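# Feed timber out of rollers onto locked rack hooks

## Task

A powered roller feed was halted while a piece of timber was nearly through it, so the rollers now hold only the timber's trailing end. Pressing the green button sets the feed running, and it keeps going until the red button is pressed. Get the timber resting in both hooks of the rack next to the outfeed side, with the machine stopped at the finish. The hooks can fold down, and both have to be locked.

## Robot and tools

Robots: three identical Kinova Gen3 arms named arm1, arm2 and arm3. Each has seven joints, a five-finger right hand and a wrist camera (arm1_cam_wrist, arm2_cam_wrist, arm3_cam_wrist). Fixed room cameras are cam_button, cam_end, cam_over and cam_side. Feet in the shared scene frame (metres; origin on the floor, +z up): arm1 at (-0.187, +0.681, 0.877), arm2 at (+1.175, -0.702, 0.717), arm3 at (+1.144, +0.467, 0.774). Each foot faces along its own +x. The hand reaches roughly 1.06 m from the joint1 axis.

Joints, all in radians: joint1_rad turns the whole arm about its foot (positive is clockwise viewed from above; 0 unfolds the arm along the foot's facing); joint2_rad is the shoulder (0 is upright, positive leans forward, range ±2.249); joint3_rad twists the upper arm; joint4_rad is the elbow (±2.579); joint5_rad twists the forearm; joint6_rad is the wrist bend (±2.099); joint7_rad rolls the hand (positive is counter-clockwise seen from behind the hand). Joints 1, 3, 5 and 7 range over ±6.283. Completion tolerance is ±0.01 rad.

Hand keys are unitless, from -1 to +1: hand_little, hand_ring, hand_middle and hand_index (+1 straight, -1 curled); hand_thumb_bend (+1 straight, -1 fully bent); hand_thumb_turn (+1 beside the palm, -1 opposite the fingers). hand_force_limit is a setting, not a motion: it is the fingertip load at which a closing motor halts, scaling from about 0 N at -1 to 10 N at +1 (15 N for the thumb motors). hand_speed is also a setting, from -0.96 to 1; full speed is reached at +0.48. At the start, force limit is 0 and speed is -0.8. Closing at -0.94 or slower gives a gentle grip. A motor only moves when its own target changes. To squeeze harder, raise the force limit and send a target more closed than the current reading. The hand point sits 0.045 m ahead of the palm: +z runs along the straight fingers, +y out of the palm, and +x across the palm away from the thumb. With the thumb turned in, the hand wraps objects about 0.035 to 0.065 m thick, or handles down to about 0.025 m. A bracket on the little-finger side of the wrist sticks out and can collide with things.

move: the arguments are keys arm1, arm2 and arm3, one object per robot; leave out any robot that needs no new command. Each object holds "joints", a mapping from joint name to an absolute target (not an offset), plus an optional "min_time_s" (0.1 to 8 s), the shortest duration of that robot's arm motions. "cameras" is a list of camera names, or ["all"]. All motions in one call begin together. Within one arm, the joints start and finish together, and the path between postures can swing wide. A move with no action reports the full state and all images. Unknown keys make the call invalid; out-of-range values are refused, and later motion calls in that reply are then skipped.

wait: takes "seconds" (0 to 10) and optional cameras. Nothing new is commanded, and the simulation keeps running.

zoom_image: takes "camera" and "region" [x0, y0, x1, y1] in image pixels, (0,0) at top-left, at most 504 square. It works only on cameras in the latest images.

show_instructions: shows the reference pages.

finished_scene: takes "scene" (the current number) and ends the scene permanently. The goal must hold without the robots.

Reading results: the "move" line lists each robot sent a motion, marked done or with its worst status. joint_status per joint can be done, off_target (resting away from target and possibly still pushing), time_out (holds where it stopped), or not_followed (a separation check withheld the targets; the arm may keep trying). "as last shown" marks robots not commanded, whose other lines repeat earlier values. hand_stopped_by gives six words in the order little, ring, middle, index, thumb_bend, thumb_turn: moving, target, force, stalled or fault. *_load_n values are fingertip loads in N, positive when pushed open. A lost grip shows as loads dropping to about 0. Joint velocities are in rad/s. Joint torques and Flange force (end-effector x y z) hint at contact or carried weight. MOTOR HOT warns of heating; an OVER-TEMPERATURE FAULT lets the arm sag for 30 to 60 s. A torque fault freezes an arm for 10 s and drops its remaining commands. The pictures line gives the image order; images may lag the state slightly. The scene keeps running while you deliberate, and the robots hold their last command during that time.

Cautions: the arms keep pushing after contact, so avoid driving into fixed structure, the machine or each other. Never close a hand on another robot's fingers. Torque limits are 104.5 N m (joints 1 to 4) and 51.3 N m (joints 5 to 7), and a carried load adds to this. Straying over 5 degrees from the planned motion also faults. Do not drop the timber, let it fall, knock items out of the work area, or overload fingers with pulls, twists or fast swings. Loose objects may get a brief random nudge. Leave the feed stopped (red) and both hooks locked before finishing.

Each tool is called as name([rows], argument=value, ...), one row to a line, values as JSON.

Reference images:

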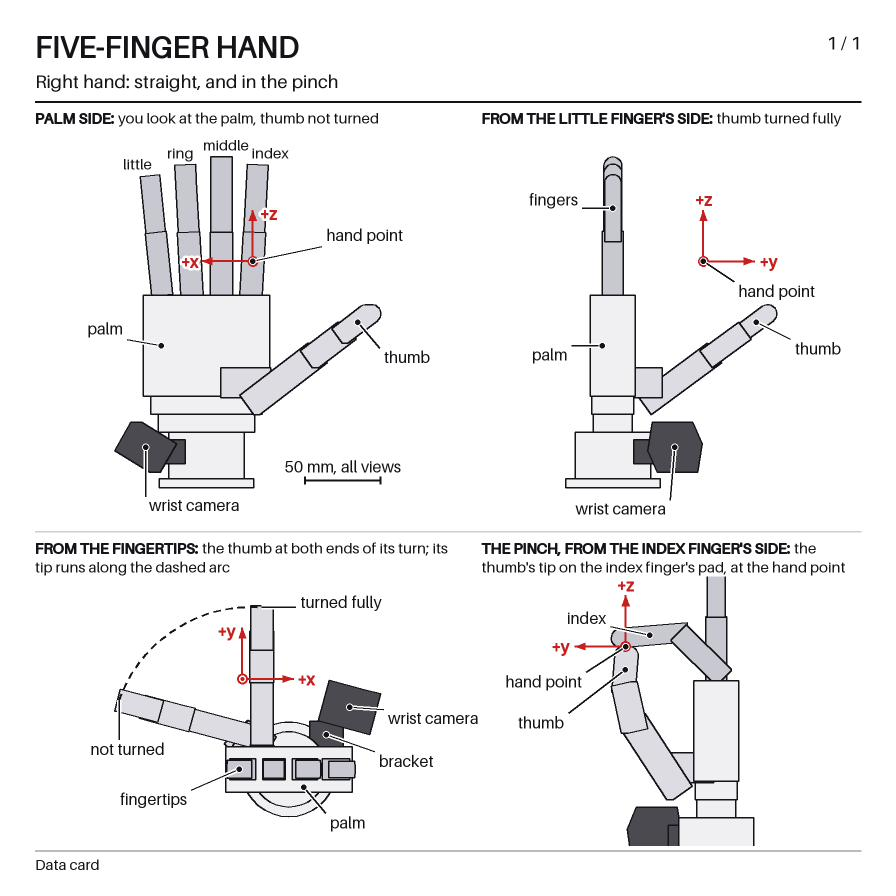

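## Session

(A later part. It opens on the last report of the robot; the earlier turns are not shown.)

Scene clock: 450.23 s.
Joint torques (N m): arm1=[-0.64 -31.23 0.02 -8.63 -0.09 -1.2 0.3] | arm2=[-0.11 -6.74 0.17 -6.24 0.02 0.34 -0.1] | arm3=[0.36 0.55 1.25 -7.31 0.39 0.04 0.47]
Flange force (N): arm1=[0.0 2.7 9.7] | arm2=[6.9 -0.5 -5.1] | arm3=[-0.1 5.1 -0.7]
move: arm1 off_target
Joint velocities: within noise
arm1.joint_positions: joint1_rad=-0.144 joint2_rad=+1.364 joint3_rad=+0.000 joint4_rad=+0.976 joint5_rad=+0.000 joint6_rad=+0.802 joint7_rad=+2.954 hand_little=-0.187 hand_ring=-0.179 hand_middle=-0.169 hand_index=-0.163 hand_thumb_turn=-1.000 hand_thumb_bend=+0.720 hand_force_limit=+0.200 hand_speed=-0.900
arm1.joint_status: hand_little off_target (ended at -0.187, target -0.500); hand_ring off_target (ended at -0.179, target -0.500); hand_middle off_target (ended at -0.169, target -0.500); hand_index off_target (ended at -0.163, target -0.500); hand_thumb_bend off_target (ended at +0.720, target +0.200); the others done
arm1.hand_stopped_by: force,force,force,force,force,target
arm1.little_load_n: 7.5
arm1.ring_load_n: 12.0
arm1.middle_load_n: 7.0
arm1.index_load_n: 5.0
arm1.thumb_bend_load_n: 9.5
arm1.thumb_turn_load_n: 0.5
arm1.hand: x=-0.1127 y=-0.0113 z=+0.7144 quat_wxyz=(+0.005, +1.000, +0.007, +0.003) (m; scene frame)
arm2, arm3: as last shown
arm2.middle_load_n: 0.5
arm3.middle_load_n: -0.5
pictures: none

move(arm1={"joints": {"joint1_rad": -0.0213, "joint2_rad": 1.3489, "joint4_rad": 1.0145, "joint6_rad": 0.7782, "joint7_rad": 3.0773}, "min_time_s": 2.0})

move(arm1={"joints": {"joint1_rad": 0.1052, "joint2_rad": 1.354, "joint4_rad": 0.9953, "joint6_rad": 0.7923, "joint7_rad": 3.2038}, "min_time_s": 2.0}, cameras=["cam_over"])

move(arm1={"joints": {"joint1_rad": 0.1043, "joint2_rad": 1.1985, "joint4_rad": 1.0574, "joint6_rad": 0.8857, "joint7_rad": 3.2029}, "min_time_s": 3.0})

move(arm1={"joints": {"joint1_rad": 0.1033, "joint2_rad": 1.0873, "joint4_rad": 1.0599, "joint6_rad": 0.9944, "joint7_rad": 3.2019}, "min_time_s": 2.0})

wait(seconds=0.3, cameras=["cam_over", "cam_side"])

Scene clock: 453.57 s.
Joint torques (N m): arm1=[-0.44 -29.86 0.72 -7.92 0.32 -1.02 0.29] | arm2=[-0.12 -6.78 0.17 -6.28 0.03 0.38 -0.13] | arm3=[0.39 0.59 1.21 -7.22 0.4 0.04 0.47]
Flange force (N): arm1=[0.0 2.7 8.2] | arm2=[6.9 -0.6 -4.9] | arm3=[-0.1 5.0 -1.0]
move: arm1 done
Joint velocities: within noise
arm1.joint_positions: joint1_rad=-0.021 joint2_rad=+1.349 joint3_rad=+0.000 joint4_rad=+1.014 joint5_rad=+0.000 joint6_rad=+0.778 joint7_rad=+3.077 hand_little=-0.187 hand_ring=-0.179 hand_middle=-0.169 hand_index=-0.162 hand_thumb_turn=-1.000 hand_thumb_bend=+0.720 hand_force_limit=+0.200 hand_speed=-0.900
arm1.joint_status: all done
arm1.hand_stopped_by: force,force,force,force,force,target
arm1.little_load_n: 2.0
arm1.ring_load_n: 7.5
arm1.middle_load_n: 7.0
arm1.index_load_n: 9.0
arm1.thumb_bend_load_n: 9.0
arm1.thumb_turn_load_n: 5.0
arm1.hand: x=-0.1912 y=-0.0128 z=+0.7150 quat_wxyz=(+0.005, +1.000, +0.007, +0.003) (m; scene frame)
arm2, arm3: as last shown
arm2.little_load_n: 0.5
arm2.middle_load_n: 0.0
arm2.thumb_turn_load_n: -0.5
arm3.middle_load_n: 0.0
pictures: none

Scene clock: 455.87 s.
Joint torques (N m): arm1=[-0.5 -30.07 0.63 -8.08 0.31 -1.02 0.33] | arm2=[-0.14 -6.73 0.14 -6.22 0.04 0.36 -0.09] | arm3=[0.43 0.6 1.23 -7.24 0.38 0.02 0.47]
Flange force (N): arm1=[-0.3 2.5 8.3] | arm2=[6.9 -0.5 -5.1] | arm3=[0.0 4.9 -1.0]
move: arm1 done
Joint velocities: within noise
arm1.joint_positions: joint1_rad=+0.105 joint2_rad=+1.354 joint3_rad=+0.000 joint4_rad=+0.995 joint5_rad=+0.000 joint6_rad=+0.792 joint7_rad=+3.204 hand_little=-0.187 hand_ring=-0.179 hand_middle=-0.169 hand_index=-0.162 hand_thumb_turn=-1.000 hand_thumb_bend=+0.720 hand_force_limit=+0.200 hand_speed=-0.900
arm1.joint_status: all done
arm1.hand_stopped_by: force,force,force,force,force,target
arm1.little_load_n: 1.5
arm1.ring_load_n: 7.5
arm1.middle_load_n: 7.5
arm1.index_load_n: 9.0
arm1.thumb_bend_load_n: 9.0
arm1.thumb_turn_load_n: 5.5
arm1.hand: x=-0.2712 y=-0.0145 z=+0.7155 quat_wxyz=(+0.005, +1.000, +0.007, +0.003) (m; scene frame)
arm2.joint_positions: joint1_rad=-0.355 joint2_rad=+0.193 joint3_rad=+0.000 joint4_rad=+2.014 joint5_rad=+0.000 joint6_rad=+0.934 joint7_rad=-1.570 hand_little=-1.000 hand_ring=-1.000 hand_middle=-1.000 hand_index=+1.000 hand_thumb_turn=+1.000 hand_thumb_bend=+1.000 hand_force_limit=+0.000 hand_speed=+0.000
arm2.joint_status: not commanded
arm2.hand_stopped_by: target,target,target,target,target,target
arm2.little_load_n: 0.5
arm2.ring_load_n: 0.0
arm2.middle_load_n: 0.0
arm2.index_load_n: 0.0
arm2.thumb_bend_load_n: 0.0
arm2.thumb_turn_load_n: 0.0
arm2.hand: x=+0.9388 y=-0.4217 z=+0.9047 quat_wxyz=(-0.006, +0.884, -0.468, +0.004) (m; scene frame)
arm3.joint_positions: joint1_rad=+0.362 joint2_rad=-0.482 joint3_rad=-0.168 joint4_rad=+1.635 joint5_rad=-0.061 joint6_rad=+1.896 joint7_rad=-2.109 hand_little=+1.000 hand_ring=+1.000 hand_middle=+1.000 hand_index=+1.000 hand_thumb_turn=+1.000 hand_thumb_bend=+1.000 hand_force_limit=+0.000 hand_speed=-0.800
arm3.joint_status: not commanded
arm3.hand_stopped_by: target,target,target,target,target,target
arm3.little_load_n: 0.0
arm3.ring_load_n: 0.0
arm3.middle_load_n: 0.0
arm3.index_load_n: 0.0
arm3.thumb_bend_load_n: 0.0
arm3.thumb_turn_load_n: 0.0
arm3.hand: x=+1.1452 y=+0.2838 z=+1.2405 quat_wxyz=(-0.027, -0.917, -0.396, +0.034) (m; scene frame)
pictures: cam_over

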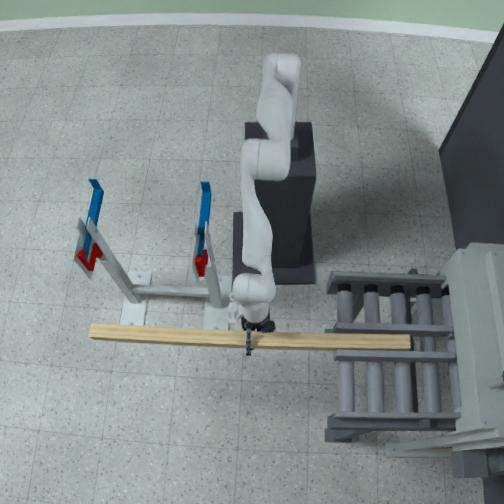

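Scene clock: 459.17 s.
Joint torques (N m): arm1=[-0.44 -29.69 0.6 -8.68 0.32 -1.04 0.29] | arm2=[-0.09 -6.76 0.16 -6.18 0.03 0.35 -0.1] | arm3=[0.43 0.58 1.25 -7.28 0.4 0.06 0.43]
Flange force (N): arm1=[-0.2 2.7 8.0] | arm2=[6.7 -0.4 -5.2] | arm3=[-0.1 4.9 -0.7]
move: arm1 done
Joint velocities: within noise
arm1.joint_positions: joint1_rad=+0.104 joint2_rad=+1.198 joint3_rad=+0.000 joint4_rad=+1.057 joint5_rad=+0.000 joint6_rad=+0.886 joint7_rad=+3.203 hand_little=-0.187 hand_ring=-0.179 hand_middle=-0.169 hand_index=-0.162 hand_thumb_turn=-1.000 hand_thumb_bend=+0.720 hand_force_limit=+0.200 hand_speed=-0.900
arm1.joint_status: all done
arm1.hand_stopped_by: force,force,force,force,force,target
arm1.little_load_n: 1.5
arm1.ring_load_n: 7.5
arm1.middle_load_n: 7.0
arm1.index_load_n: 9.0
arm1.thumb_bend_load_n: 9.0
arm1.thumb_turn_load_n: 5.5
arm1.hand: x=-0.2712 y=-0.0143 z=+0.7999 quat_wxyz=(+0.005, +1.000, +0.007, +0.003) (m; scene frame)
arm2, arm3: as last shown
arm2.little_load_n: 0.0
pictures: none

Scene clock: 461.47 s.
Joint torques (N m): arm1=[-0.5 -29.33 0.55 -9.38 0.34 -1.01 0.3] | arm2=[-0.12 -6.73 0.17 -6.26 0.03 0.36 -0.12] | arm3=[0.38 0.61 1.29 -7.28 0.41 0.05 0.45]
Flange force (N): arm1=[-0.3 2.5 7.7] | arm2=[7.0 -0.6 -5.0] | arm3=[0.1 5.1 -0.8]
move: arm1 done
Joint velocities: within noise
arm1.joint_positions: joint1_rad=+0.103 joint2_rad=+1.087 joint3_rad=+0.000 joint4_rad=+1.060 joint5_rad=+0.000 joint6_rad=+0.994 joint7_rad=+3.202 hand_little=-0.187 hand_ring=-0.179 hand_middle=-0.169 hand_index=-0.162 hand_thumb_turn=-1.000 hand_thumb_bend=+0.720 hand_force_limit=+0.200 hand_speed=-0.900
arm1.joint_status: all done
arm1.hand_stopped_by: force,force,force,force,force,target
arm1.little_load_n: 1.5
arm1.ring_load_n: 7.5
arm1.middle_load_n: 7.5
arm1.index_load_n: 9.0
arm1.thumb_bend_load_n: 9.0
arm1.thumb_turn_load_n: 5.5
arm1.hand: x=-0.2710 y=-0.0144 z=+0.8700 quat_wxyz=(+0.005, +1.000, +0.007, +0.003) (m; scene frame)
arm2, arm3: as last shown
arm2.little_load_n: 0.5
pictures: none

Scene clock: 461.77 s.
Joint torques (N m): arm1=[-0.51 -29.26 0.63 -9.45 0.34 -1.05 0.3] | arm2=[-0.12 -6.74 0.18 -6.25 0.04 0.36 -0.12] | arm3=[0.38 0.59 1.21 -7.25 0.39 0.04 0.46]
Flange force (N): arm1=[-0.3 2.1 7.6] | arm2=[6.9 -0.5 -5.0] | arm3=[-0.1 4.9 -0.9]
Joint velocities: within noise
arm1.joint_positions: joint1_rad=+0.103 joint2_rad=+1.087 joint3_rad=+0.000 joint4_rad=+1.060 joint5_rad=+0.000 joint6_rad=+0.994 joint7_rad=+3.202 hand_little=-0.187 hand_ring=-0.179 hand_middle=-0.169 hand_index=-0.162 hand_thumb_turn=-1.000 hand_thumb_bend=+0.720 hand_force_limit=+0.200 hand_speed=-0.900
arm1.joint_status: all done
arm1.hand_stopped_by: force,force,force,force,force,target
arm1.little_load_n: 1.5
arm1.ring_load_n: 7.5
arm1.middle_load_n: 7.5
arm1.index_load_n: 9.0
arm1.thumb_bend_load_n: 9.0
arm1.thumb_turn_load_n: 5.5
arm1.hand: x=-0.2710 y=-0.0144 z=+0.8700 quat_wxyz=(+0.005, +1.000, +0.007, +0.003) (m; scene frame)
arm2.joint_positions: joint1_rad=-0.355 joint2_rad=+0.193 joint3_rad=+0.000 joint4_rad=+2.014 joint5_rad=+0.000 joint6_rad=+0.934 joint7_rad=-1.570 hand_little=-1.000 hand_ring=-1.000 hand_middle=-1.000 hand_index=+1.000 hand_thumb_turn=+1.000 hand_thumb_bend=+1.000 hand_force_limit=+0.000 hand_speed=+0.000
arm2.joint_status: not commanded
arm2.hand_stopped_by: target,target,target,target,target,target
arm2.little_load_n: 0.0
arm2.ring_load_n: 0.5
arm2.middle_load_n: 0.0
arm2.index_load_n: 0.0
arm2.thumb_bend_load_n: 0.0
arm2.thumb_turn_load_n: 0.0
arm2.hand: x=+0.9388 y=-0.4217 z=+0.9047 quat_wxyz=(-0.006, +0.884, -0.468, +0.004) (m; scene frame)
arm3.joint_positions: joint1_rad=+0.362 joint2_rad=-0.482 joint3_rad=-0.168 joint4_rad=+1.635 joint5_rad=-0.061 joint6_rad=+1.896 joint7_rad=-2.109 hand_little=+1.000 hand_ring=+1.000 hand_middle=+1.000 hand_index=+1.000 hand_thumb_turn=+1.000 hand_thumb_bend=+1.000 hand_force_limit=+0.000 hand_speed=-0.800
arm3.joint_status: not commanded
arm3.hand_stopped_by: target,target,target,target,target,target
arm3.little_load_n: 0.0
arm3.ring_load_n: 0.0
arm3.middle_load_n: 0.0
arm3.index_load_n: 0.0
arm3.thumb_bend_load_n: 0.0
arm3.thumb_turn_load_n: 0.0
arm3.hand: x=+1.1452 y=+0.2838 z=+1.2405 quat_wxyz=(-0.027, -0.917, -0.396, +0.034) (m; scene frame)
wait: 0.30 s; at rest by 0.27 s
pictures: cam_over, cam_side

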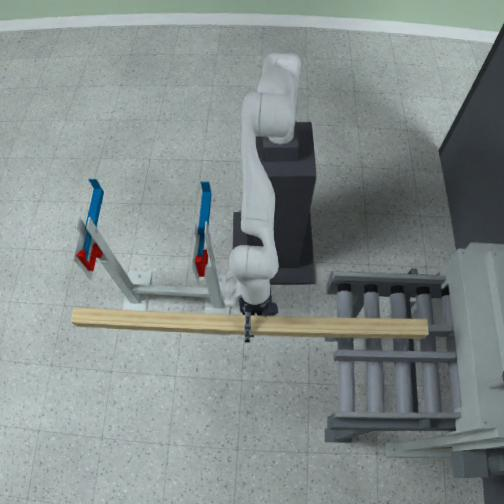

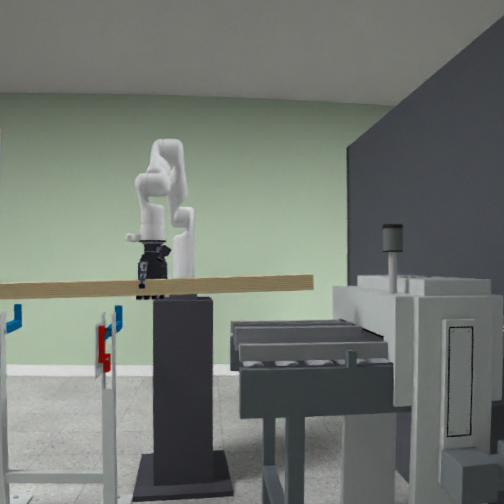

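move(arm1={"joints": {"joint1_rad": 1.1753, "joint2_rad": 0.7775, "joint4_rad": 1.8212, "joint6_rad": 0.5179, "joint7_rad": 4.2739}, "min_time_s": 6.0})

wait(seconds=0.3, cameras=["cam_over", "cam_side", "cam_end"])

zoom_image(camera="cam_side", region=[0, 200, 250, 400])

zoom_image(camera="cam_end", region=[144, 0, 404, 260])

Scene clock: 469.50 s.
Joint torques (N m): arm1=[-0.56 -21.71 0.07 -5.98 0 -1.07 0.26] | arm2=[-0.1 -6.72 0.13 -6.27 0.01 0.34 -0.12] | arm3=[0.39 0.54 1.26 -7.26 0.36 0.04 0.46]
Flange force (N): arm1=[-1.2 0.2 7.1] | arm2=[7.0 -0.5 -5.1] | arm3=[-0.1 5.1 -0.9]
move: arm1 done
Joint velocities: within noise
arm1.joint_positions: joint1_rad=+1.175 joint2_rad=+0.778 joint3_rad=+0.000 joint4_rad=+1.821 joint5_rad=+0.000 joint6_rad=+0.518 joint7_rad=+4.274 hand_little=-0.187 hand_ring=-0.179 hand_middle=-0.169 hand_index=-0.162 hand_thumb_turn=-1.000 hand_thumb_bend=+0.720 hand_force_limit=+0.200 hand_speed=-0.900
arm1.joint_status: all done
arm1.hand_stopped_by: force,force,force,force,force,target
arm1.little_load_n: 2.0
arm1.ring_load_n: 7.5
arm1.middle_load_n: 7.0
arm1.index_load_n: 9.0
arm1.thumb_bend_load_n: 9.0
arm1.thumb_turn_load_n: 5.0
arm1.hand: x=-0.6468 y=+0.4383 z=+0.8710 quat_wxyz=(+0.010, +1.000, +0.007, -0.008) (m; scene frame)
arm2, arm3: as last shown
arm2.ring_load_n: 0.0
arm2.thumb_bend_load_n: -0.5
pictures: none

Scene clock: 469.80 s.
Joint torques (N m): arm1=[-0.6 -21.6 0.1 -5.99 -0.01 -1.07 0.27] | arm2=[-0.14 -6.72 0.23 -6.23 0.04 0.39 -0.1] | arm3=[0.41 0.56 1.21 -7.29 0.4 0.04 0.48]
Flange force (N): arm1=[-1.1 0.0 6.9] | arm2=[6.9 -0.5 -5.0] | arm3=[-0.1 4.9 -0.8]
Joint velocities: within noise
arm1.joint_positions: joint1_rad=+1.175 joint2_rad=+0.778 joint3_rad=+0.000 joint4_rad=+1.821 joint5_rad=+0.000 joint6_rad=+0.518 joint7_rad=+4.274 hand_little=-0.187 hand_ring=-0.179 hand_middle=-0.169 hand_index=-0.162 hand_thumb_turn=-1.000 hand_thumb_bend=+0.720 hand_force_limit=+0.200 hand_speed=-0.900
arm1.joint_status: all done
arm1.hand_stopped_by: force,force,force,force,force,target
arm1.little_load_n: 2.0
arm1.ring_load_n: 7.5
arm1.middle_load_n: 7.5
arm1.index_load_n: 9.0
arm1.thumb_bend_load_n: 9.0
arm1.thumb_turn_load_n: 5.5
arm1.hand: x=-0.6468 y=+0.4383 z=+0.8710 quat_wxyz=(+0.010, +1.000, +0.007, -0.008) (m; scene frame)
arm2.joint_positions: joint1_rad=-0.355 joint2_rad=+0.193 joint3_rad=+0.000 joint4_rad=+2.014 joint5_rad=+0.000 joint6_rad=+0.934 joint7_rad=-1.570 hand_little=-1.000 hand_ring=-1.000 hand_middle=-1.000 hand_index=+1.000 hand_thumb_turn=+1.000 hand_thumb_bend=+1.000 hand_force_limit=+0.000 hand_speed=+0.000
arm2.joint_status: not commanded
arm2.hand_stopped_by: target,target,target,target,target,target
arm2.little_load_n: 0.0
arm2.ring_load_n: 0.0
arm2.middle_load_n: 0.0
arm2.index_load_n: 0.0
arm2.thumb_bend_load_n: 0.0
arm2.thumb_turn_load_n: 0.0
arm2.hand: x=+0.9388 y=-0.4217 z=+0.9047 quat_wxyz=(-0.006, +0.884, -0.468, +0.004) (m; scene frame)
arm3.joint_positions: joint1_rad=+0.362 joint2_rad=-0.482 joint3_rad=-0.168 joint4_rad=+1.635 joint5_rad=-0.061 joint6_rad=+1.896 joint7_rad=-2.109 hand_little=+1.000 hand_ring=+1.000 hand_middle=+1.000 hand_index=+1.000 hand_thumb_turn=+1.000 hand_thumb_bend=+1.000 hand_force_limit=+0.000 hand_speed=-0.800
arm3.joint_status: not commanded
arm3.hand_stopped_by: target,target,target,target,target,target
arm3.little_load_n: 0.0
arm3.ring_load_n: 0.0
arm3.middle_load_n: 0.0
arm3.index_load_n: 0.0
arm3.thumb_bend_load_n: 0.0
arm3.thumb_turn_load_n: 0.0
arm3.hand: x=+1.1452 y=+0.2838 z=+1.2405 quat_wxyz=(-0.027, -0.917, -0.396, +0.034) (m; scene frame)
wait: 0.30 s; at rest by 0.27 s
pictures: cam_end, cam_over, cam_side

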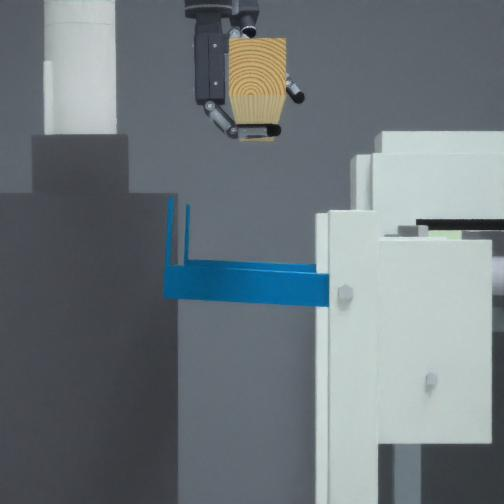

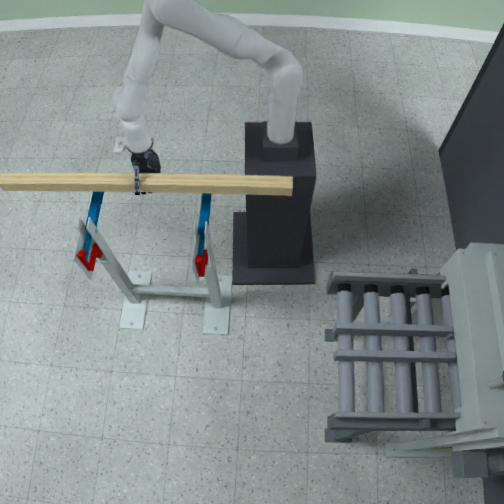

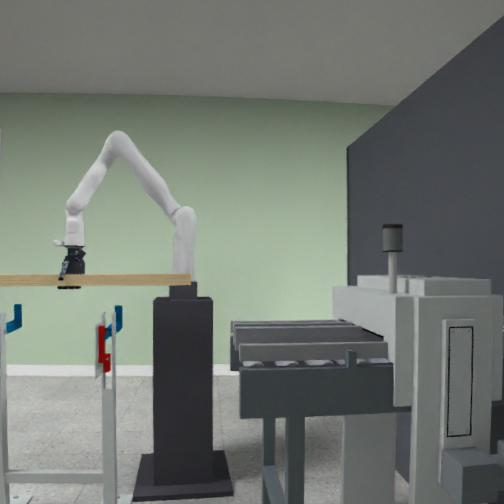

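Scaled by 2.016 from the camera's 504x504 image, which has a finer 720x720 frame.

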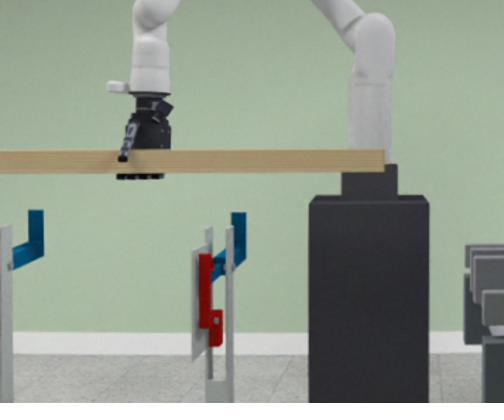

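Scaled by 1.938 from the camera's 504x504 image, which has a finer 720x720 frame.

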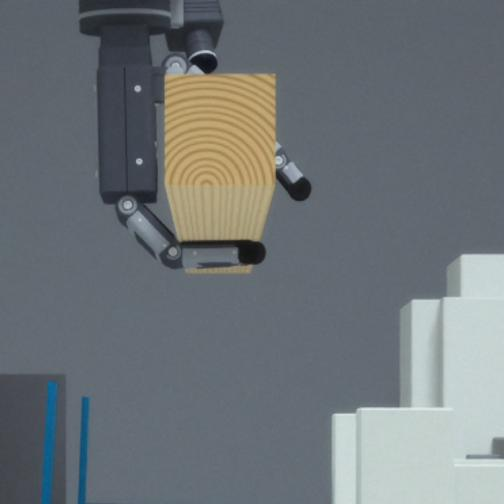

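move(arm1={"joints": {"joint2_rad": 1.0832, "joint4_rad": 1.7818, "joint6_rad": 0.2516}, "min_time_s": 4.0})

wait(seconds=0.3, cameras=["cam_side", "cam_end", "cam_over"])

zoom_image(camera="cam_end", region=[130, 150, 350, 370])

zoom_image(camera="cam_side", region=[0, 270, 220, 390])

Scene clock: 475.63 s.
Joint torques (N m): arm1=[-0.54 -23.14 0.06 -3.45 0.07 -1.04 0.26] | arm2=[-0.12 -6.75 0.17 -6.21 0.04 0.36 -0.12] | arm3=[0.39 0.53 1.26 -7.25 0.39 0.01 0.47]
Flange force (N): arm1=[-1.2 0.2 7.5] | arm2=[6.8 -0.6 -5.1] | arm3=[-0.1 5.1 -1.0]
move: arm1 done
Joint velocities: within noise
arm1.joint_positions: joint1_rad=+1.175 joint2_rad=+1.083 joint3_rad=+0.000 joint4_rad=+1.782 joint5_rad=+0.000 joint6_rad=+0.252 joint7_rad=+4.274 hand_little=-0.187 hand_ring=-0.179 hand_middle=-0.169 hand_index=-0.162 hand_thumb_turn=-1.000 hand_thumb_bend=+0.720 hand_force_limit=+0.200 hand_speed=-0.900
arm1.joint_status: all done
arm1.hand_stopped_by: force,force,force,force,force,target
arm1.little_load_n: 1.5
arm1.ring_load_n: 8.0
arm1.middle_load_n: 7.0
arm1.index_load_n: 9.0
arm1.thumb_bend_load_n: 9.0
arm1.thumb_turn_load_n: 5.5
arm1.hand: x=-0.6460 y=+0.4369 z=+0.7351 quat_wxyz=(+0.010, +1.000, +0.007, -0.008) (m; scene frame)
arm2, arm3: as last shown
arm2.ring_load_n: 0.5
pictures: none

Scene clock: 475.93 s.
Joint torques (N m): arm1=[-0.57 -23.08 0.04 -3.41 0.08 -1.07 0.26] | arm2=[-0.09 -6.75 0.16 -6.25 0.02 0.35 -0.13] | arm3=[0.38 0.59 1.2 -7.3 0.4 0.01 0.46]
Flange force (N): arm1=[-1.4 0.3 7.4] | arm2=[6.9 -0.5 -5.0] | arm3=[0.0 4.8 -0.8]
Joint velocities: within noise
arm1.joint_positions: joint1_rad=+1.175 joint2_rad=+1.083 joint3_rad=+0.000 joint4_rad=+1.782 joint5_rad=+0.000 joint6_rad=+0.252 joint7_rad=+4.274 hand_little=-0.187 hand_ring=-0.179 hand_middle=-0.169 hand_index=-0.162 hand_thumb_turn=-1.000 hand_thumb_bend=+0.720 hand_force_limit=+0.200 hand_speed=-0.900
arm1.joint_status: all done
arm1.hand_stopped_by: force,force,force,force,force,target
arm1.little_load_n: 2.0
arm1.ring_load_n: 8.0
arm1.middle_load_n: 7.5
arm1.index_load_n: 9.0
arm1.thumb_bend_load_n: 9.0
arm1.thumb_turn_load_n: 5.5
arm1.hand: x=-0.6460 y=+0.4369 z=+0.7351 quat_wxyz=(+0.010, +1.000, +0.007, -0.008) (m; scene frame)
arm2.joint_positions: joint1_rad=-0.355 joint2_rad=+0.193 joint3_rad=+0.000 joint4_rad=+2.014 joint5_rad=+0.000 joint6_rad=+0.934 joint7_rad=-1.570 hand_little=-1.000 hand_ring=-1.000 hand_middle=-1.000 hand_index=+1.000 hand_thumb_turn=+1.000 hand_thumb_bend=+1.000 hand_force_limit=+0.000 hand_speed=+0.000
arm2.joint_status: not commanded
arm2.hand_stopped_by: target,target,target,target,target,target
arm2.little_load_n: 0.0
arm2.ring_load_n: 0.0
arm2.middle_load_n: 0.0
arm2.index_load_n: 0.0
arm2.thumb_bend_load_n: 0.0
arm2.thumb_turn_load_n: 0.0
arm2.hand: x=+0.9388 y=-0.4217 z=+0.9047 quat_wxyz=(-0.006, +0.884, -0.468, +0.004) (m; scene frame)
arm3.joint_positions: joint1_rad=+0.362 joint2_rad=-0.482 joint3_rad=-0.168 joint4_rad=+1.635 joint5_rad=-0.061 joint6_rad=+1.896 joint7_rad=-2.109 hand_little=+1.000 hand_ring=+1.000 hand_middle=+1.000 hand_index=+1.000 hand_thumb_turn=+1.000 hand_thumb_bend=+1.000 hand_force_limit=+0.000 hand_speed=-0.800
arm3.joint_status: not commanded
arm3.hand_stopped_by: target,target,target,target,target,target
arm3.little_load_n: 0.0
arm3.ring_load_n: 0.0
arm3.middle_load_n: 0.0
arm3.index_load_n: 0.0
arm3.thumb_bend_load_n: 0.0
arm3.thumb_turn_load_n: 0.0
arm3.hand: x=+1.1452 y=+0.2838 z=+1.2405 quat_wxyz=(-0.027, -0.917, -0.396, +0.034) (m; scene frame)
wait: 0.30 s; at rest by 0.27 s
pictures: cam_end, cam_over, cam_side

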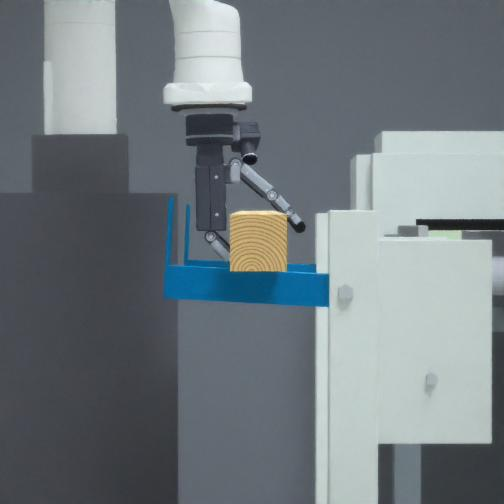

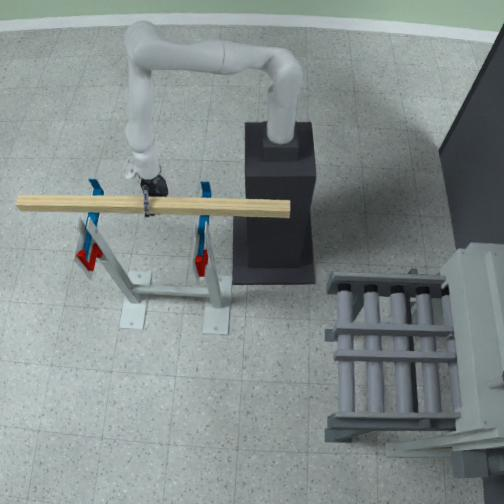

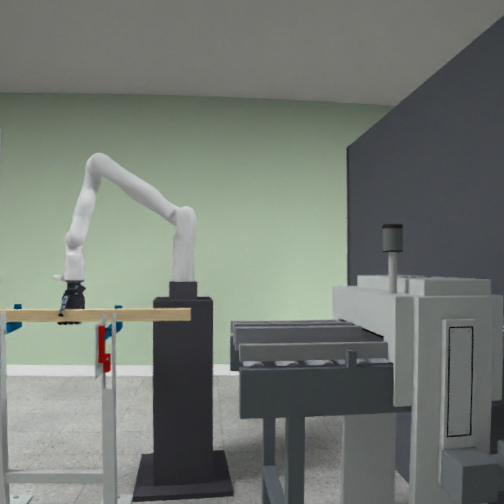

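Scaled by 2.291 from the camera's 504x504 image, which has a finer 720x720 frame.

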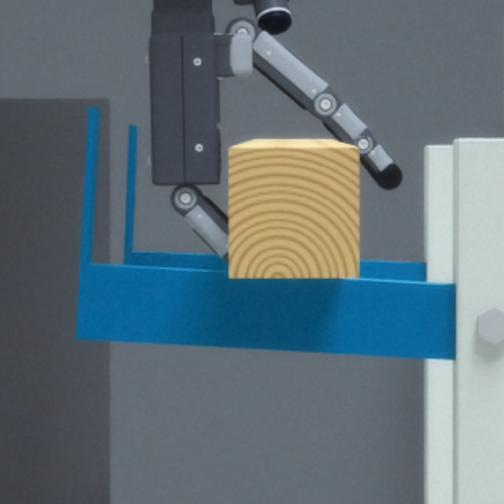

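Scaled by 2.291 from the camera's 504x504 image, which has a finer 720x720 frame.

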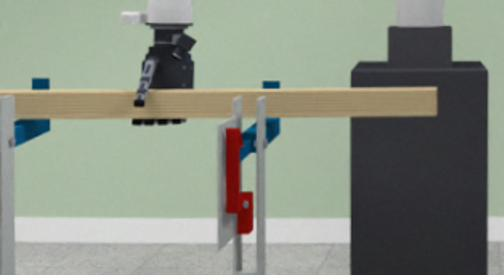

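move(arm1={"joints": {"joint2_rad": 1.106, "joint4_rad": 1.7736, "joint6_rad": 0.237}, "min_time_s": 2.0})

move(arm1={"joints": {"joint2_rad": 1.115, "joint4_rad": 1.77, "joint6_rad": 0.2316}, "min_time_s": 1.5})

wait(seconds=0.3, cameras=["cam_side", "cam_end", "cam_over"])

zoom_image(camera="cam_end", region=[130, 150, 350, 370])

zoom_image(camera="cam_side", region=[0, 270, 220, 390])

Scene clock: 479.33 s.
Joint torques (N m): arm1=[-0.61 -23.07 0.02 -3.2 0.09 -1 0.33] | arm2=[-0.16 -6.76 0.15 -6.21 0.02 0.35 -0.11] | arm3=[0.41 0.6 1.23 -7.28 0.43 0.02 0.45]
Flange force (N): arm1=[-1.3 0.3 7.3] | arm2=[6.7 -0.6 -5.1] | arm3=[0.0 4.9 -0.8]
move: arm1 done
Joint velocities: within noise
arm1.joint_positions: joint1_rad=+1.175 joint2_rad=+1.106 joint3_rad=+0.000 joint4_rad=+1.774 joint5_rad=+0.000 joint6_rad=+0.237 joint7_rad=+4.274 hand_little=-0.187 hand_ring=-0.179 hand_middle=-0.169 hand_index=-0.162 hand_thumb_turn=-1.000 hand_thumb_bend=+0.720 hand_force_limit=+0.200 hand_speed=-0.900
arm1.joint_status: all done
arm1.hand_stopped_by: force,force,force,force,force,target
arm1.little_load_n: 2.5
arm1.ring_load_n: 8.0
arm1.middle_load_n: 7.0
arm1.index_load_n: 8.5
arm1.thumb_bend_load_n: 9.0
arm1.thumb_turn_load_n: 4.5
arm1.hand: x=-0.6459 y=+0.4369 z=+0.7253 quat_wxyz=(+0.010, +1.000, +0.007, -0.008) (m; scene frame)
arm2, arm3: as last shown
pictures: none

Scene clock: 481.13 s.
Joint torques (N m): arm1=[-0.61 -23.07 0.02 -3.21 0.06 -0.98 0.33] | arm2=[-0.13 -6.74 0.15 -6.26 0.01 0.35 -0.12] | arm3=[0.4 0.59 1.24 -7.25 0.41 0.05 0.47]
Flange force (N): arm1=[-1.1 0.1 7.2] | arm2=[6.9 -0.6 -5.1] | arm3=[0.0 5.0 -0.9]
move: arm1 done
Joint velocities: within noise
arm1.joint_positions: joint1_rad=+1.175 joint2_rad=+1.115 joint3_rad=+0.000 joint4_rad=+1.770 joint5_rad=+0.000 joint6_rad=+0.232 joint7_rad=+4.274 hand_little=-0.187 hand_ring=-0.179 hand_middle=-0.169 hand_index=-0.162 hand_thumb_turn=-1.000 hand_thumb_bend=+0.720 hand_force_limit=+0.200 hand_speed=-0.900
arm1.joint_status: all done
arm1.hand_stopped_by: force,force,force,force,force,target
arm1.little_load_n: 2.5
arm1.ring_load_n: 8.0
arm1.middle_load_n: 7.0
arm1.index_load_n: 8.5
arm1.thumb_bend_load_n: 9.0
arm1.thumb_turn_load_n: 4.5
arm1.hand: x=-0.6459 y=+0.4368 z=+0.7215 quat_wxyz=(+0.010, +1.000, +0.007, -0.008) (m; scene frame)
arm2, arm3: as last shown
arm3.little_load_n: -0.5
pictures: none

Scene clock: 481.43 s.
Joint torques (N m): arm1=[-0.55 -23.03 0.04 -3.17 0.14 -1.01 0.31] | arm2=[-0.16 -6.74 0.17 -6.24 0.03 0.34 -0.12] | arm3=[0.42 0.61 1.24 -7.26 0.4 0.04 0.45]
Flange force (N): arm1=[-1.2 0.4 7.1] | arm2=[6.9 -0.6 -5.1] | arm3=[0.0 5.0 -0.8]
Joint velocities: within noise
arm1.joint_positions: joint1_rad=+1.175 joint2_rad=+1.115 joint3_rad=+0.000 joint4_rad=+1.770 joint5_rad=+0.000 joint6_rad=+0.232 joint7_rad=+4.274 hand_little=-0.187 hand_ring=-0.179 hand_middle=-0.169 hand_index=-0.162 hand_thumb_turn=-1.000 hand_thumb_bend=+0.720 hand_force_limit=+0.200 hand_speed=-0.900
arm1.joint_status: all done
arm1.hand_stopped_by: force,force,force,force,force,target
arm1.little_load_n: 2.5
arm1.ring_load_n: 8.0
arm1.middle_load_n: 7.5
arm1.index_load_n: 8.5
arm1.thumb_bend_load_n: 9.0
arm1.thumb_turn_load_n: 4.5
arm1.hand: x=-0.6459 y=+0.4368 z=+0.7215 quat_wxyz=(+0.010, +1.000, +0.007, -0.008) (m; scene frame)
arm2.joint_positions: joint1_rad=-0.355 joint2_rad=+0.193 joint3_rad=+0.000 joint4_rad=+2.014 joint5_rad=+0.000 joint6_rad=+0.934 joint7_rad=-1.570 hand_little=-1.000 hand_ring=-1.000 hand_middle=-1.000 hand_index=+1.000 hand_thumb_turn=+1.000 hand_thumb_bend=+1.000 hand_force_limit=+0.000 hand_speed=+0.000
arm2.joint_status: not commanded
arm2.hand_stopped_by: target,target,target,target,target,target
arm2.little_load_n: 0.0
arm2.ring_load_n: 0.0
arm2.middle_load_n: 0.0
arm2.index_load_n: 0.0
arm2.thumb_bend_load_n: 0.0
arm2.thumb_turn_load_n: 0.0
arm2.hand: x=+0.9388 y=-0.4217 z=+0.9047 quat_wxyz=(-0.006, +0.884, -0.468, +0.004) (m; scene frame)
arm3.joint_positions: joint1_rad=+0.362 joint2_rad=-0.482 joint3_rad=-0.168 joint4_rad=+1.635 joint5_rad=-0.061 joint6_rad=+1.896 joint7_rad=-2.109 hand_little=+1.000 hand_ring=+1.000 hand_middle=+1.000 hand_index=+1.000 hand_thumb_turn=+1.000 hand_thumb_bend=+1.000 hand_force_limit=+0.000 hand_speed=-0.800
arm3.joint_status: not commanded
arm3.hand_stopped_by: target,target,target,target,target,target
arm3.little_load_n: 0.0
arm3.ring_load_n: 0.0
arm3.middle_load_n: 0.0
arm3.index_load_n: 0.0
arm3.thumb_bend_load_n: 0.0
arm3.thumb_turn_load_n: 0.0
arm3.hand: x=+1.1452 y=+0.2838 z=+1.2405 quat_wxyz=(-0.027, -0.917, -0.396, +0.034) (m; scene frame)
wait: 0.30 s; at rest by 0.27 s
pictures: cam_end, cam_over, cam_side

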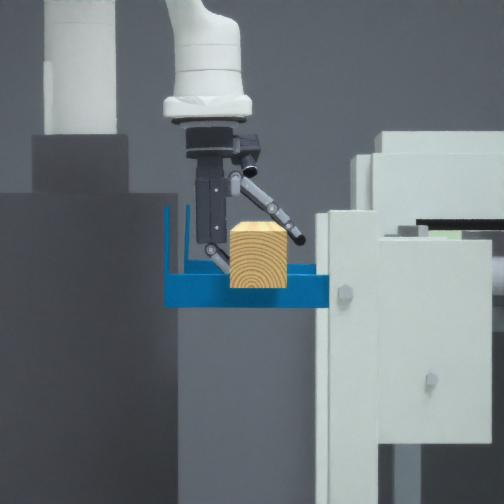

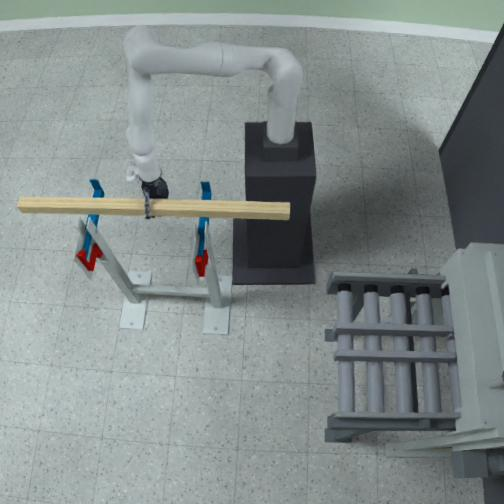

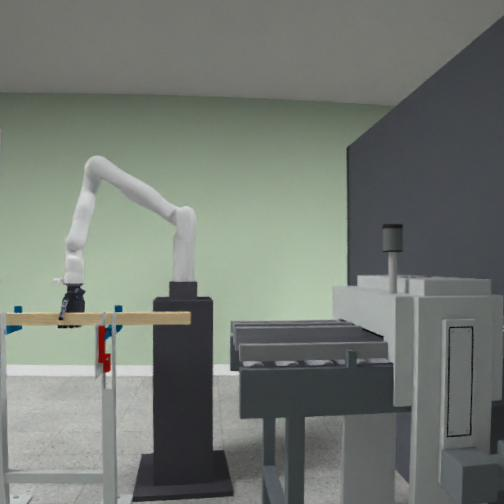

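Scaled by 2.291 from the camera's 504x504 image, which has a finer 720x720 frame.

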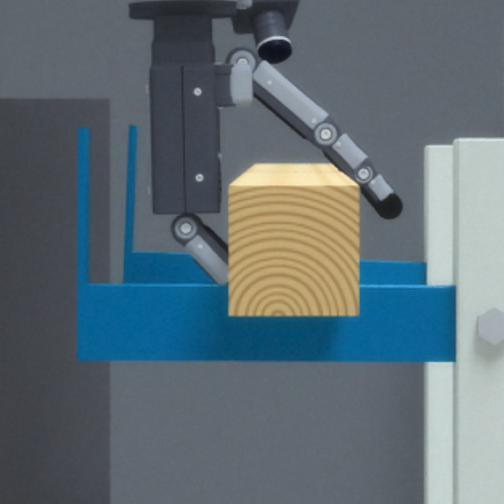

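Scaled by 2.291 from the camera's 504x504 image, which has a finer 720x720 frame.

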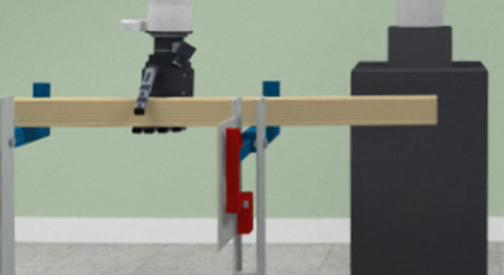

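move(arm1={"joints": {"joint2_rad": 1.122, "joint4_rad": 1.7671, "joint6_rad": 0.2275}, "min_time_s": 1.5})

wait(seconds=0.3, cameras=["cam_side", "cam_end", "cam_over"])

zoom_image(camera="cam_end", region=[130, 150, 350, 370])

zoom_image(camera="cam_over", region=[50, 210, 120, 280])

Scene clock: 484.17 s.
Joint torques (N m): arm1=[-0.47 -21.59 -0.05 -2.77 0.05 -0.67 0.3] | arm2=[-0.12 -6.75 0.18 -6.22 0.03 0.37 -0.12] | arm3=[0.39 0.6 1.28 -7.25 0.38 0.06 0.47]
Flange force (N): arm1=[-0.6 0.3 4.5] | arm2=[6.8 -0.5 -5.0] | arm3=[0.0 5.1 -0.8]
move: arm1 done
Joint velocities: within noise
arm1.joint_positions: joint1_rad=+1.175 joint2_rad=+1.122 joint3_rad=+0.000 joint4_rad=+1.767 joint5_rad=+0.000 joint6_rad=+0.227 joint7_rad=+4.274 hand_little=-0.187 hand_ring=-0.179 hand_middle=-0.169 hand_index=-0.162 hand_thumb_turn=-1.000 hand_thumb_bend=+0.720 hand_force_limit=+0.200 hand_speed=-0.900
arm1.joint_status: all done
arm1.hand_stopped_by: force,force,force,force,force,target
arm1.little_load_n: 5.5
arm1.ring_load_n: 10.0
arm1.middle_load_n: 6.0
arm1.index_load_n: 4.5
arm1.thumb_bend_load_n: 10.0
arm1.thumb_turn_load_n: 1.0
arm1.hand: x=-0.6459 y=+0.4368 z=+0.7185 quat_wxyz=(+0.010, +1.000, +0.007, -0.008) (m; scene frame)
arm2, arm3: as last shown
arm3.thumb_bend_load_n: -0.5
pictures: none

Scene clock: 484.47 s.
Joint torques (N m): arm1=[-0.49 -21.59 -0.03 -2.84 0.08 -0.68 0.25] | arm2=[-0.15 -6.76 0.14 -6.26 0.02 0.35 -0.1] | arm3=[0.38 0.52 1.24 -7.24 0.41 0.05 0.46]
Flange force (N): arm1=[-0.4 0.1 4.4] | arm2=[6.9 -0.6 -5.0] | arm3=[-0.2 5.1 -1.0]
Joint velocities: within noise
arm1.joint_positions: joint1_rad=+1.175 joint2_rad=+1.122 joint3_rad=+0.000 joint4_rad=+1.767 joint5_rad=+0.000 joint6_rad=+0.227 joint7_rad=+4.274 hand_little=-0.187 hand_ring=-0.179 hand_middle=-0.169 hand_index=-0.162 hand_thumb_turn=-1.000 hand_thumb_bend=+0.720 hand_force_limit=+0.200 hand_speed=-0.900
arm1.joint_status: all done
arm1.hand_stopped_by: force,force,force,force,force,target
arm1.little_load_n: 5.5
arm1.ring_load_n: 10.0
arm1.middle_load_n: 6.0
arm1.index_load_n: 5.0
arm1.thumb_bend_load_n: 10.5
arm1.thumb_turn_load_n: 0.5
arm1.hand: x=-0.6459 y=+0.4368 z=+0.7185 quat_wxyz=(+0.010, +1.000, +0.007, -0.008) (m; scene frame)
arm2.joint_positions: joint1_rad=-0.355 joint2_rad=+0.193 joint3_rad=+0.000 joint4_rad=+2.014 joint5_rad=+0.000 joint6_rad=+0.934 joint7_rad=-1.570 hand_little=-1.000 hand_ring=-1.000 hand_middle=-1.000 hand_index=+1.000 hand_thumb_turn=+1.000 hand_thumb_bend=+1.000 hand_force_limit=+0.000 hand_speed=+0.000
arm2.joint_status: not commanded
arm2.hand_stopped_by: target,target,target,target,target,target
arm2.little_load_n: 0.0
arm2.ring_load_n: 0.5
arm2.middle_load_n: 0.0
arm2.index_load_n: 0.0
arm2.thumb_bend_load_n: 0.0
arm2.thumb_turn_load_n: 0.0
arm2.hand: x=+0.9388 y=-0.4217 z=+0.9047 quat_wxyz=(-0.006, +0.884, -0.468, +0.004) (m; scene frame)
arm3.joint_positions: joint1_rad=+0.362 joint2_rad=-0.482 joint3_rad=-0.168 joint4_rad=+1.635 joint5_rad=-0.061 joint6_rad=+1.896 joint7_rad=-2.109 hand_little=+1.000 hand_ring=+1.000 hand_middle=+1.000 hand_index=+1.000 hand_thumb_turn=+1.000 hand_thumb_bend=+1.000 hand_force_limit=+0.000 hand_speed=-0.800
arm3.joint_status: not commanded
arm3.hand_stopped_by: target,target,target,target,target,target
arm3.little_load_n: 0.0
arm3.ring_load_n: 0.0
arm3.middle_load_n: 0.5
arm3.index_load_n: 0.0
arm3.thumb_bend_load_n: 0.0
arm3.thumb_turn_load_n: 0.0
arm3.hand: x=+1.1452 y=+0.2838 z=+1.2405 quat_wxyz=(-0.027, -0.917, -0.396, +0.034) (m; scene frame)
wait: 0.30 s; at rest by 0.27 s
pictures: cam_end, cam_over, cam_side

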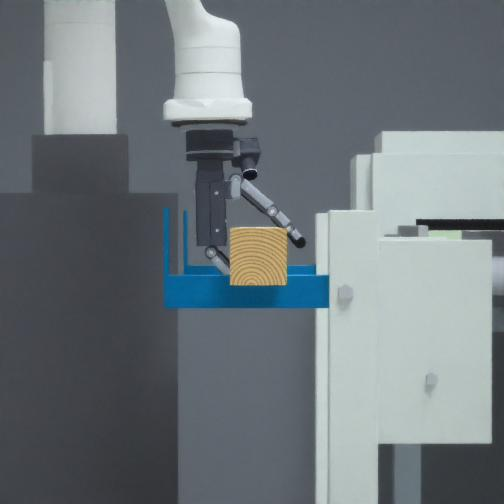

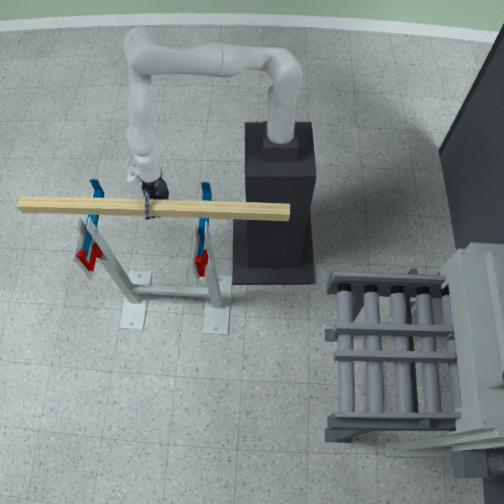

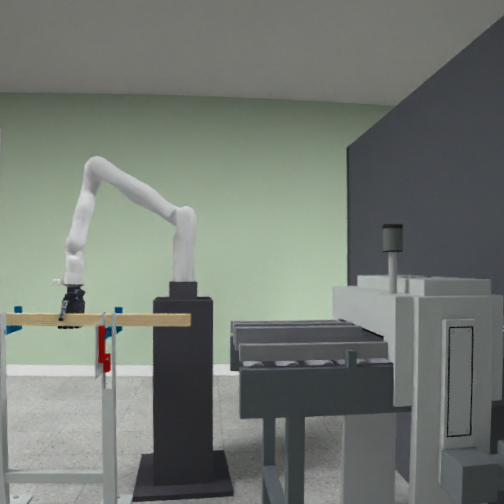

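Scaled by 2.291 from the camera's 504x504 image, which has a finer 720x720 frame.

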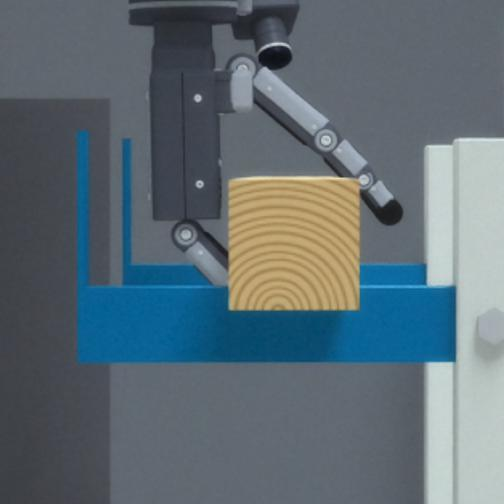

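Scaled by 7.200 from the camera's 504x504 image, which has a finer 720x720 frame.

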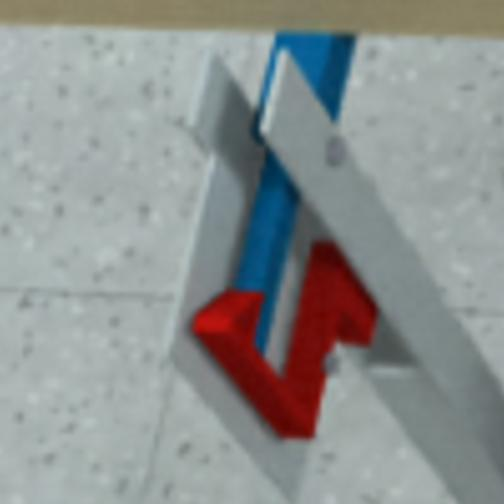

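move(arm1={"joints": {"joint2_rad": 1.1265, "joint4_rad": 1.7652, "joint6_rad": 0.2249}, "min_time_s": 1.5})

wait(seconds=0.3, cameras=["cam_end"])

Scene clock: 486.80 s.
Joint torques (N m): arm1=[1.06 -9.39 2.74 -0.79 0.4 -0.18 0.13] | arm2=[-0.11 -6.79 0.16 -6.26 0.03 0.35 -0.12] | arm3=[0.4 0.58 1.17 -7.27 0.39 0.04 0.43]
Flange force (N): arm1=[1.7 2.4 -21.7] | arm2=[6.8 -0.5 -5.0] | arm3=[-0.2 4.7 -0.8]
move: arm1 done
Joint velocities: within noise
arm1.joint_positions: joint1_rad=+1.175 joint2_rad=+1.127 joint3_rad=+0.000 joint4_rad=+1.765 joint5_rad=+0.000 joint6_rad=+0.225 joint7_rad=+4.274 hand_little=-0.187 hand_ring=-0.180 hand_middle=-0.169 hand_index=-0.163 hand_thumb_turn=-1.000 hand_thumb_bend=+0.720 hand_force_limit=+0.200 hand_speed=-0.900
arm1.joint_status: all done
arm1.hand_stopped_by: force,force,force,force,force,target
arm1.little_load_n: 0.0
arm1.ring_load_n: 0.0
arm1.middle_load_n: 0.0
arm1.index_load_n: 0.5
arm1.thumb_bend_load_n: 13.0
arm1.thumb_turn_load_n: -2.5
arm1.hand: x=-0.6459 y=+0.4367 z=+0.7166 quat_wxyz=(+0.010, +1.000, +0.007, -0.008) (m; scene frame)
arm2, arm3: as last shown
arm2.ring_load_n: 0.0
arm3.middle_load_n: 0.0
pictures: none

Scene clock: 487.10 s.
Joint torques (N m): arm1=[1.04 -9.36 2.81 -0.72 0.4 -0.13 0.13] | arm2=[-0.13 -6.78 0.15 -6.23 0.03 0.36 -0.13] | arm3=[0.37 0.64 1.26 -7.25 0.4 0.03 0.46]
Flange force (N): arm1=[1.6 2.4 -21.6] | arm2=[6.8 -0.6 -5.0] | arm3=[0.1 5.0 -0.9]
Joint velocities: within noise
arm1.joint_positions: joint1_rad=+1.175 joint2_rad=+1.127 joint3_rad=+0.000 joint4_rad=+1.765 joint5_rad=+0.000 joint6_rad=+0.225 joint7_rad=+4.274 hand_little=-0.187 hand_ring=-0.180 hand_middle=-0.169 hand_index=-0.163 hand_thumb_turn=-1.000 hand_thumb_bend=+0.720 hand_force_limit=+0.200 hand_speed=-0.900
arm1.joint_status: all done
arm1.hand_stopped_by: force,force,force,force,force,target
arm1.little_load_n: 0.0
arm1.ring_load_n: 0.0
arm1.middle_load_n: 0.0
arm1.index_load_n: 0.5
arm1.thumb_bend_load_n: 12.5
arm1.thumb_turn_load_n: -2.5
arm1.hand: x=-0.6459 y=+0.4367 z=+0.7166 quat_wxyz=(+0.010, +1.000, +0.007, -0.008) (m; scene frame)
arm2.joint_positions: joint1_rad=-0.355 joint2_rad=+0.193 joint3_rad=+0.000 joint4_rad=+2.014 joint5_rad=+0.000 joint6_rad=+0.934 joint7_rad=-1.570 hand_little=-1.000 hand_ring=-1.000 hand_middle=-1.000 hand_index=+1.000 hand_thumb_turn=+1.000 hand_thumb_bend=+1.000 hand_force_limit=+0.000 hand_speed=+0.000
arm2.joint_status: not commanded
arm2.hand_stopped_by: target,target,target,target,target,target
arm2.little_load_n: 0.0
arm2.ring_load_n: 0.0
arm2.middle_load_n: 0.0
arm2.index_load_n: 0.0
arm2.thumb_bend_load_n: 0.0
arm2.thumb_turn_load_n: 0.0
arm2.hand: x=+0.9388 y=-0.4217 z=+0.9047 quat_wxyz=(-0.006, +0.884, -0.468, +0.004) (m; scene frame)
arm3.joint_positions: joint1_rad=+0.362 joint2_rad=-0.482 joint3_rad=-0.168 joint4_rad=+1.635 joint5_rad=-0.061 joint6_rad=+1.896 joint7_rad=-2.109 hand_little=+1.000 hand_ring=+1.000 hand_middle=+1.000 hand_index=+1.000 hand_thumb_turn=+1.000 hand_thumb_bend=+1.000 hand_force_limit=+0.000 hand_speed=-0.800
arm3.joint_status: not commanded
arm3.hand_stopped_by: target,target,target,target,target,target
arm3.little_load_n: 0.0
arm3.ring_load_n: 0.0
arm3.middle_load_n: 0.0
arm3.index_load_n: 0.0
arm3.thumb_bend_load_n: 0.0
arm3.thumb_turn_load_n: 0.0
arm3.hand: x=+1.1452 y=+0.2838 z=+1.2405 quat_wxyz=(-0.027, -0.917, -0.396, +0.034) (m; scene frame)
wait: 0.30 s; at rest by 0.27 s
pictures: cam_end

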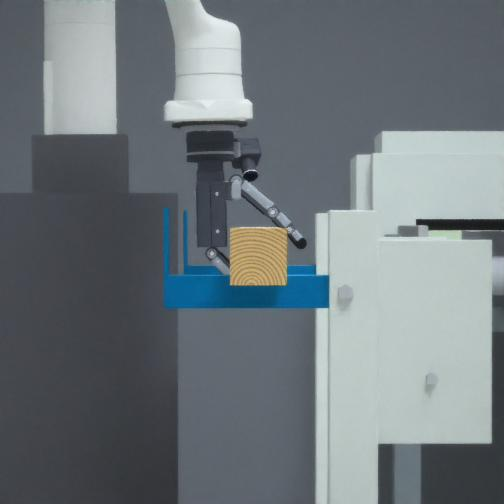

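move(arm1={"joints": {"joint2_rad": 1.1237, "joint4_rad": 1.7664, "joint6_rad": 0.2264}, "min_time_s": 1.0})

move(arm1={"joints": {"hand_speed": -0.85, "hand_thumb_bend": 1.0, "hand_little": -0.1, "hand_ring": -0.1, "hand_middle": -0.1, "hand_index": -0.1}})

move(arm1={"joints": {"hand_speed": -0.6, "hand_little": 1, "hand_ring": 1, "hand_middle": 1, "hand_index": 1}}, cameras=["cam_over", "cam_side", "arm1_cam_wrist", "cam_end"])

Scene clock: 490.87 s.
Joint torques (N m): arm1=[-0.19 -19.05 0.73 -1.26 0.1 0 0.23] | arm2=[-0.13 -6.76 0.17 -6.25 0.04 0.35 -0.1] | arm3=[0.41 0.59 1.2 -7.28 0.4 0.02 0.46]
Flange force (N): arm1=[-2.2 1.3 0.9] | arm2=[6.9 -0.5 -5.0] | arm3=[-0.1 4.8 -0.8]
move: arm1 done
Joint velocities: within noise
arm1.joint_positions: joint1_rad=+1.175 joint2_rad=+1.124 joint3_rad=+0.000 joint4_rad=+1.766 joint5_rad=+0.000 joint6_rad=+0.226 joint7_rad=+4.274 hand_little=-0.187 hand_ring=-0.179 hand_middle=-0.169 hand_index=-0.163 hand_thumb_turn=-1.000 hand_thumb_bend=+0.720 hand_force_limit=+0.200 hand_speed=-0.900
arm1.joint_status: all done
arm1.hand_stopped_by: force,force,force,force,force,target
arm1.little_load_n: 1.5
arm1.ring_load_n: 4.0
arm1.middle_load_n: 1.0
arm1.index_load_n: 2.5
arm1.thumb_bend_load_n: 9.5
arm1.thumb_turn_load_n: -2.0
arm1.hand: x=-0.6459 y=+0.4368 z=+0.7178 quat_wxyz=(+0.010, +1.000, +0.007, -0.008) (m; scene frame)
arm2, arm3: as last shown
pictures: none

Scene clock: 492.67 s.
Joint torques (N m): arm1=[-0.52 -19 0.3 -2.22 0.17 -0.64 0.3] | arm2=[-0.11 -6.73 0.13 -6.24 0.03 0.36 -0.11] | arm3=[0.43 0.6 1.26 -7.29 0.4 0.02 0.48]
Flange force (N): arm1=[-1.1 0.3 -1.0] | arm2=[6.9 -0.5 -5.1] | arm3=[0.1 5.1 -0.8]
move: arm1 done
Joint velocities: within noise
arm1.joint_positions: joint1_rad=+1.175 joint2_rad=+1.124 joint3_rad=+0.000 joint4_rad=+1.766 joint5_rad=+0.000 joint6_rad=+0.226 joint7_rad=+4.274 hand_little=-0.100 hand_ring=-0.100 hand_middle=-0.100 hand_index=-0.100 hand_thumb_turn=-1.000 hand_thumb_bend=+1.000 hand_force_limit=+0.200 hand_speed=-0.850
arm1.joint_status: all done
arm1.hand_stopped_by: target,target,target,target,target,target
arm1.little_load_n: 0.0
arm1.ring_load_n: 0.5
arm1.middle_load_n: 0.0
arm1.index_load_n: 0.0
arm1.thumb_bend_load_n: 0.0
arm1.thumb_turn_load_n: 0.0
arm1.hand: x=-0.6459 y=+0.4367 z=+0.7178 quat_wxyz=(+0.010, +1.000, +0.007, -0.008) (m; scene frame)
arm2, arm3: as last shown
arm3.index_load_n: -0.5
pictures: none

Scene clock: 494.13 s.
Joint torques (N m): arm1=[-0.55 -18.97 0.27 -2.21 0.18 -0.62 0.25] | arm2=[-0.11 -6.76 0.15 -6.23 0.02 0.35 -0.12] | arm3=[0.42 0.58 1.21 -7.24 0.41 0.04 0.44]
Flange force (N): arm1=[-1.0 0.2 -1.1] | arm2=[6.8 -0.6 -5.1] | arm3=[-0.1 4.8 -0.9]
move: arm1 done
Joint velocities: within noise
arm1.joint_positions: joint1_rad=+1.175 joint2_rad=+1.124 joint3_rad=+0.000 joint4_rad=+1.766 joint5_rad=+0.000 joint6_rad=+0.226 joint7_rad=+4.274 hand_little=+1.000 hand_ring=+1.000 hand_middle=+1.000 hand_index=+1.000 hand_thumb_turn=-1.000 hand_thumb_bend=+1.000 hand_force_limit=+0.200 hand_speed=-0.600
arm1.joint_status: all done
arm1.hand_stopped_by: target,target,target,target,target,target
arm1.little_load_n: 0.0
arm1.ring_load_n: 0.0
arm1.middle_load_n: 0.0
arm1.index_load_n: 0.0
arm1.thumb_bend_load_n: 0.0
arm1.thumb_turn_load_n: 0.0
arm1.hand: x=-0.6459 y=+0.4367 z=+0.7178 quat_wxyz=(+0.010, +1.000, +0.007, -0.008) (m; scene frame)
arm2, arm3: as last shown
arm3.index_load_n: 0.0
pictures: arm1_cam_wrist, cam_end, cam_over, cam_side

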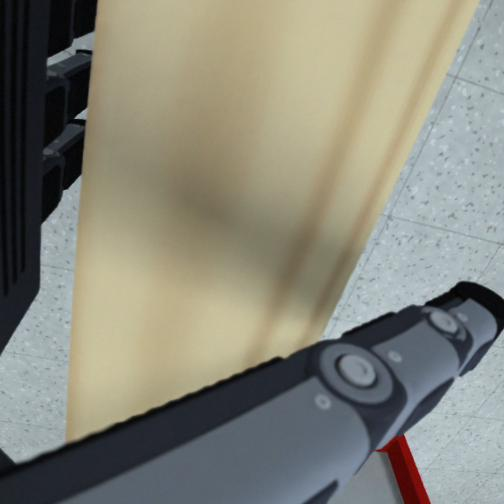

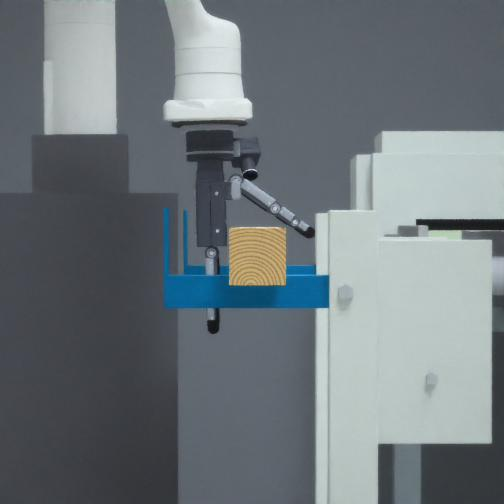

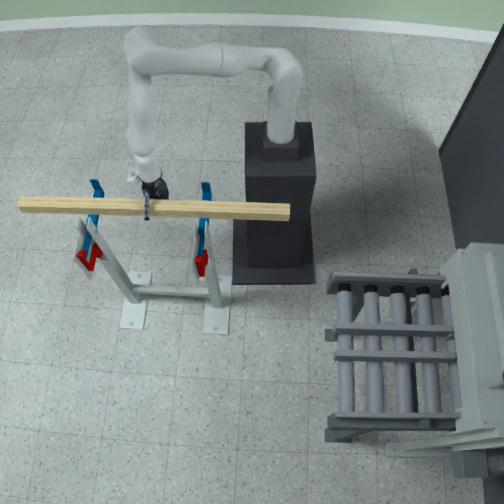

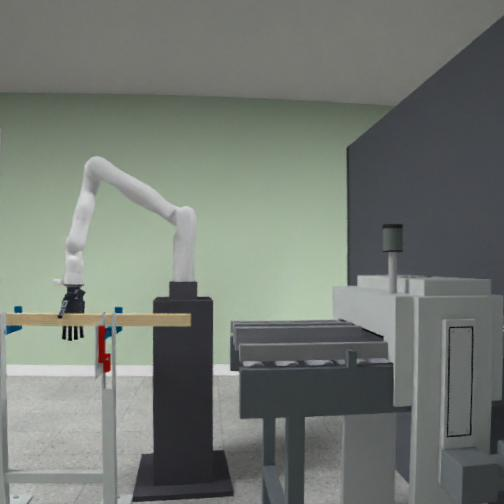

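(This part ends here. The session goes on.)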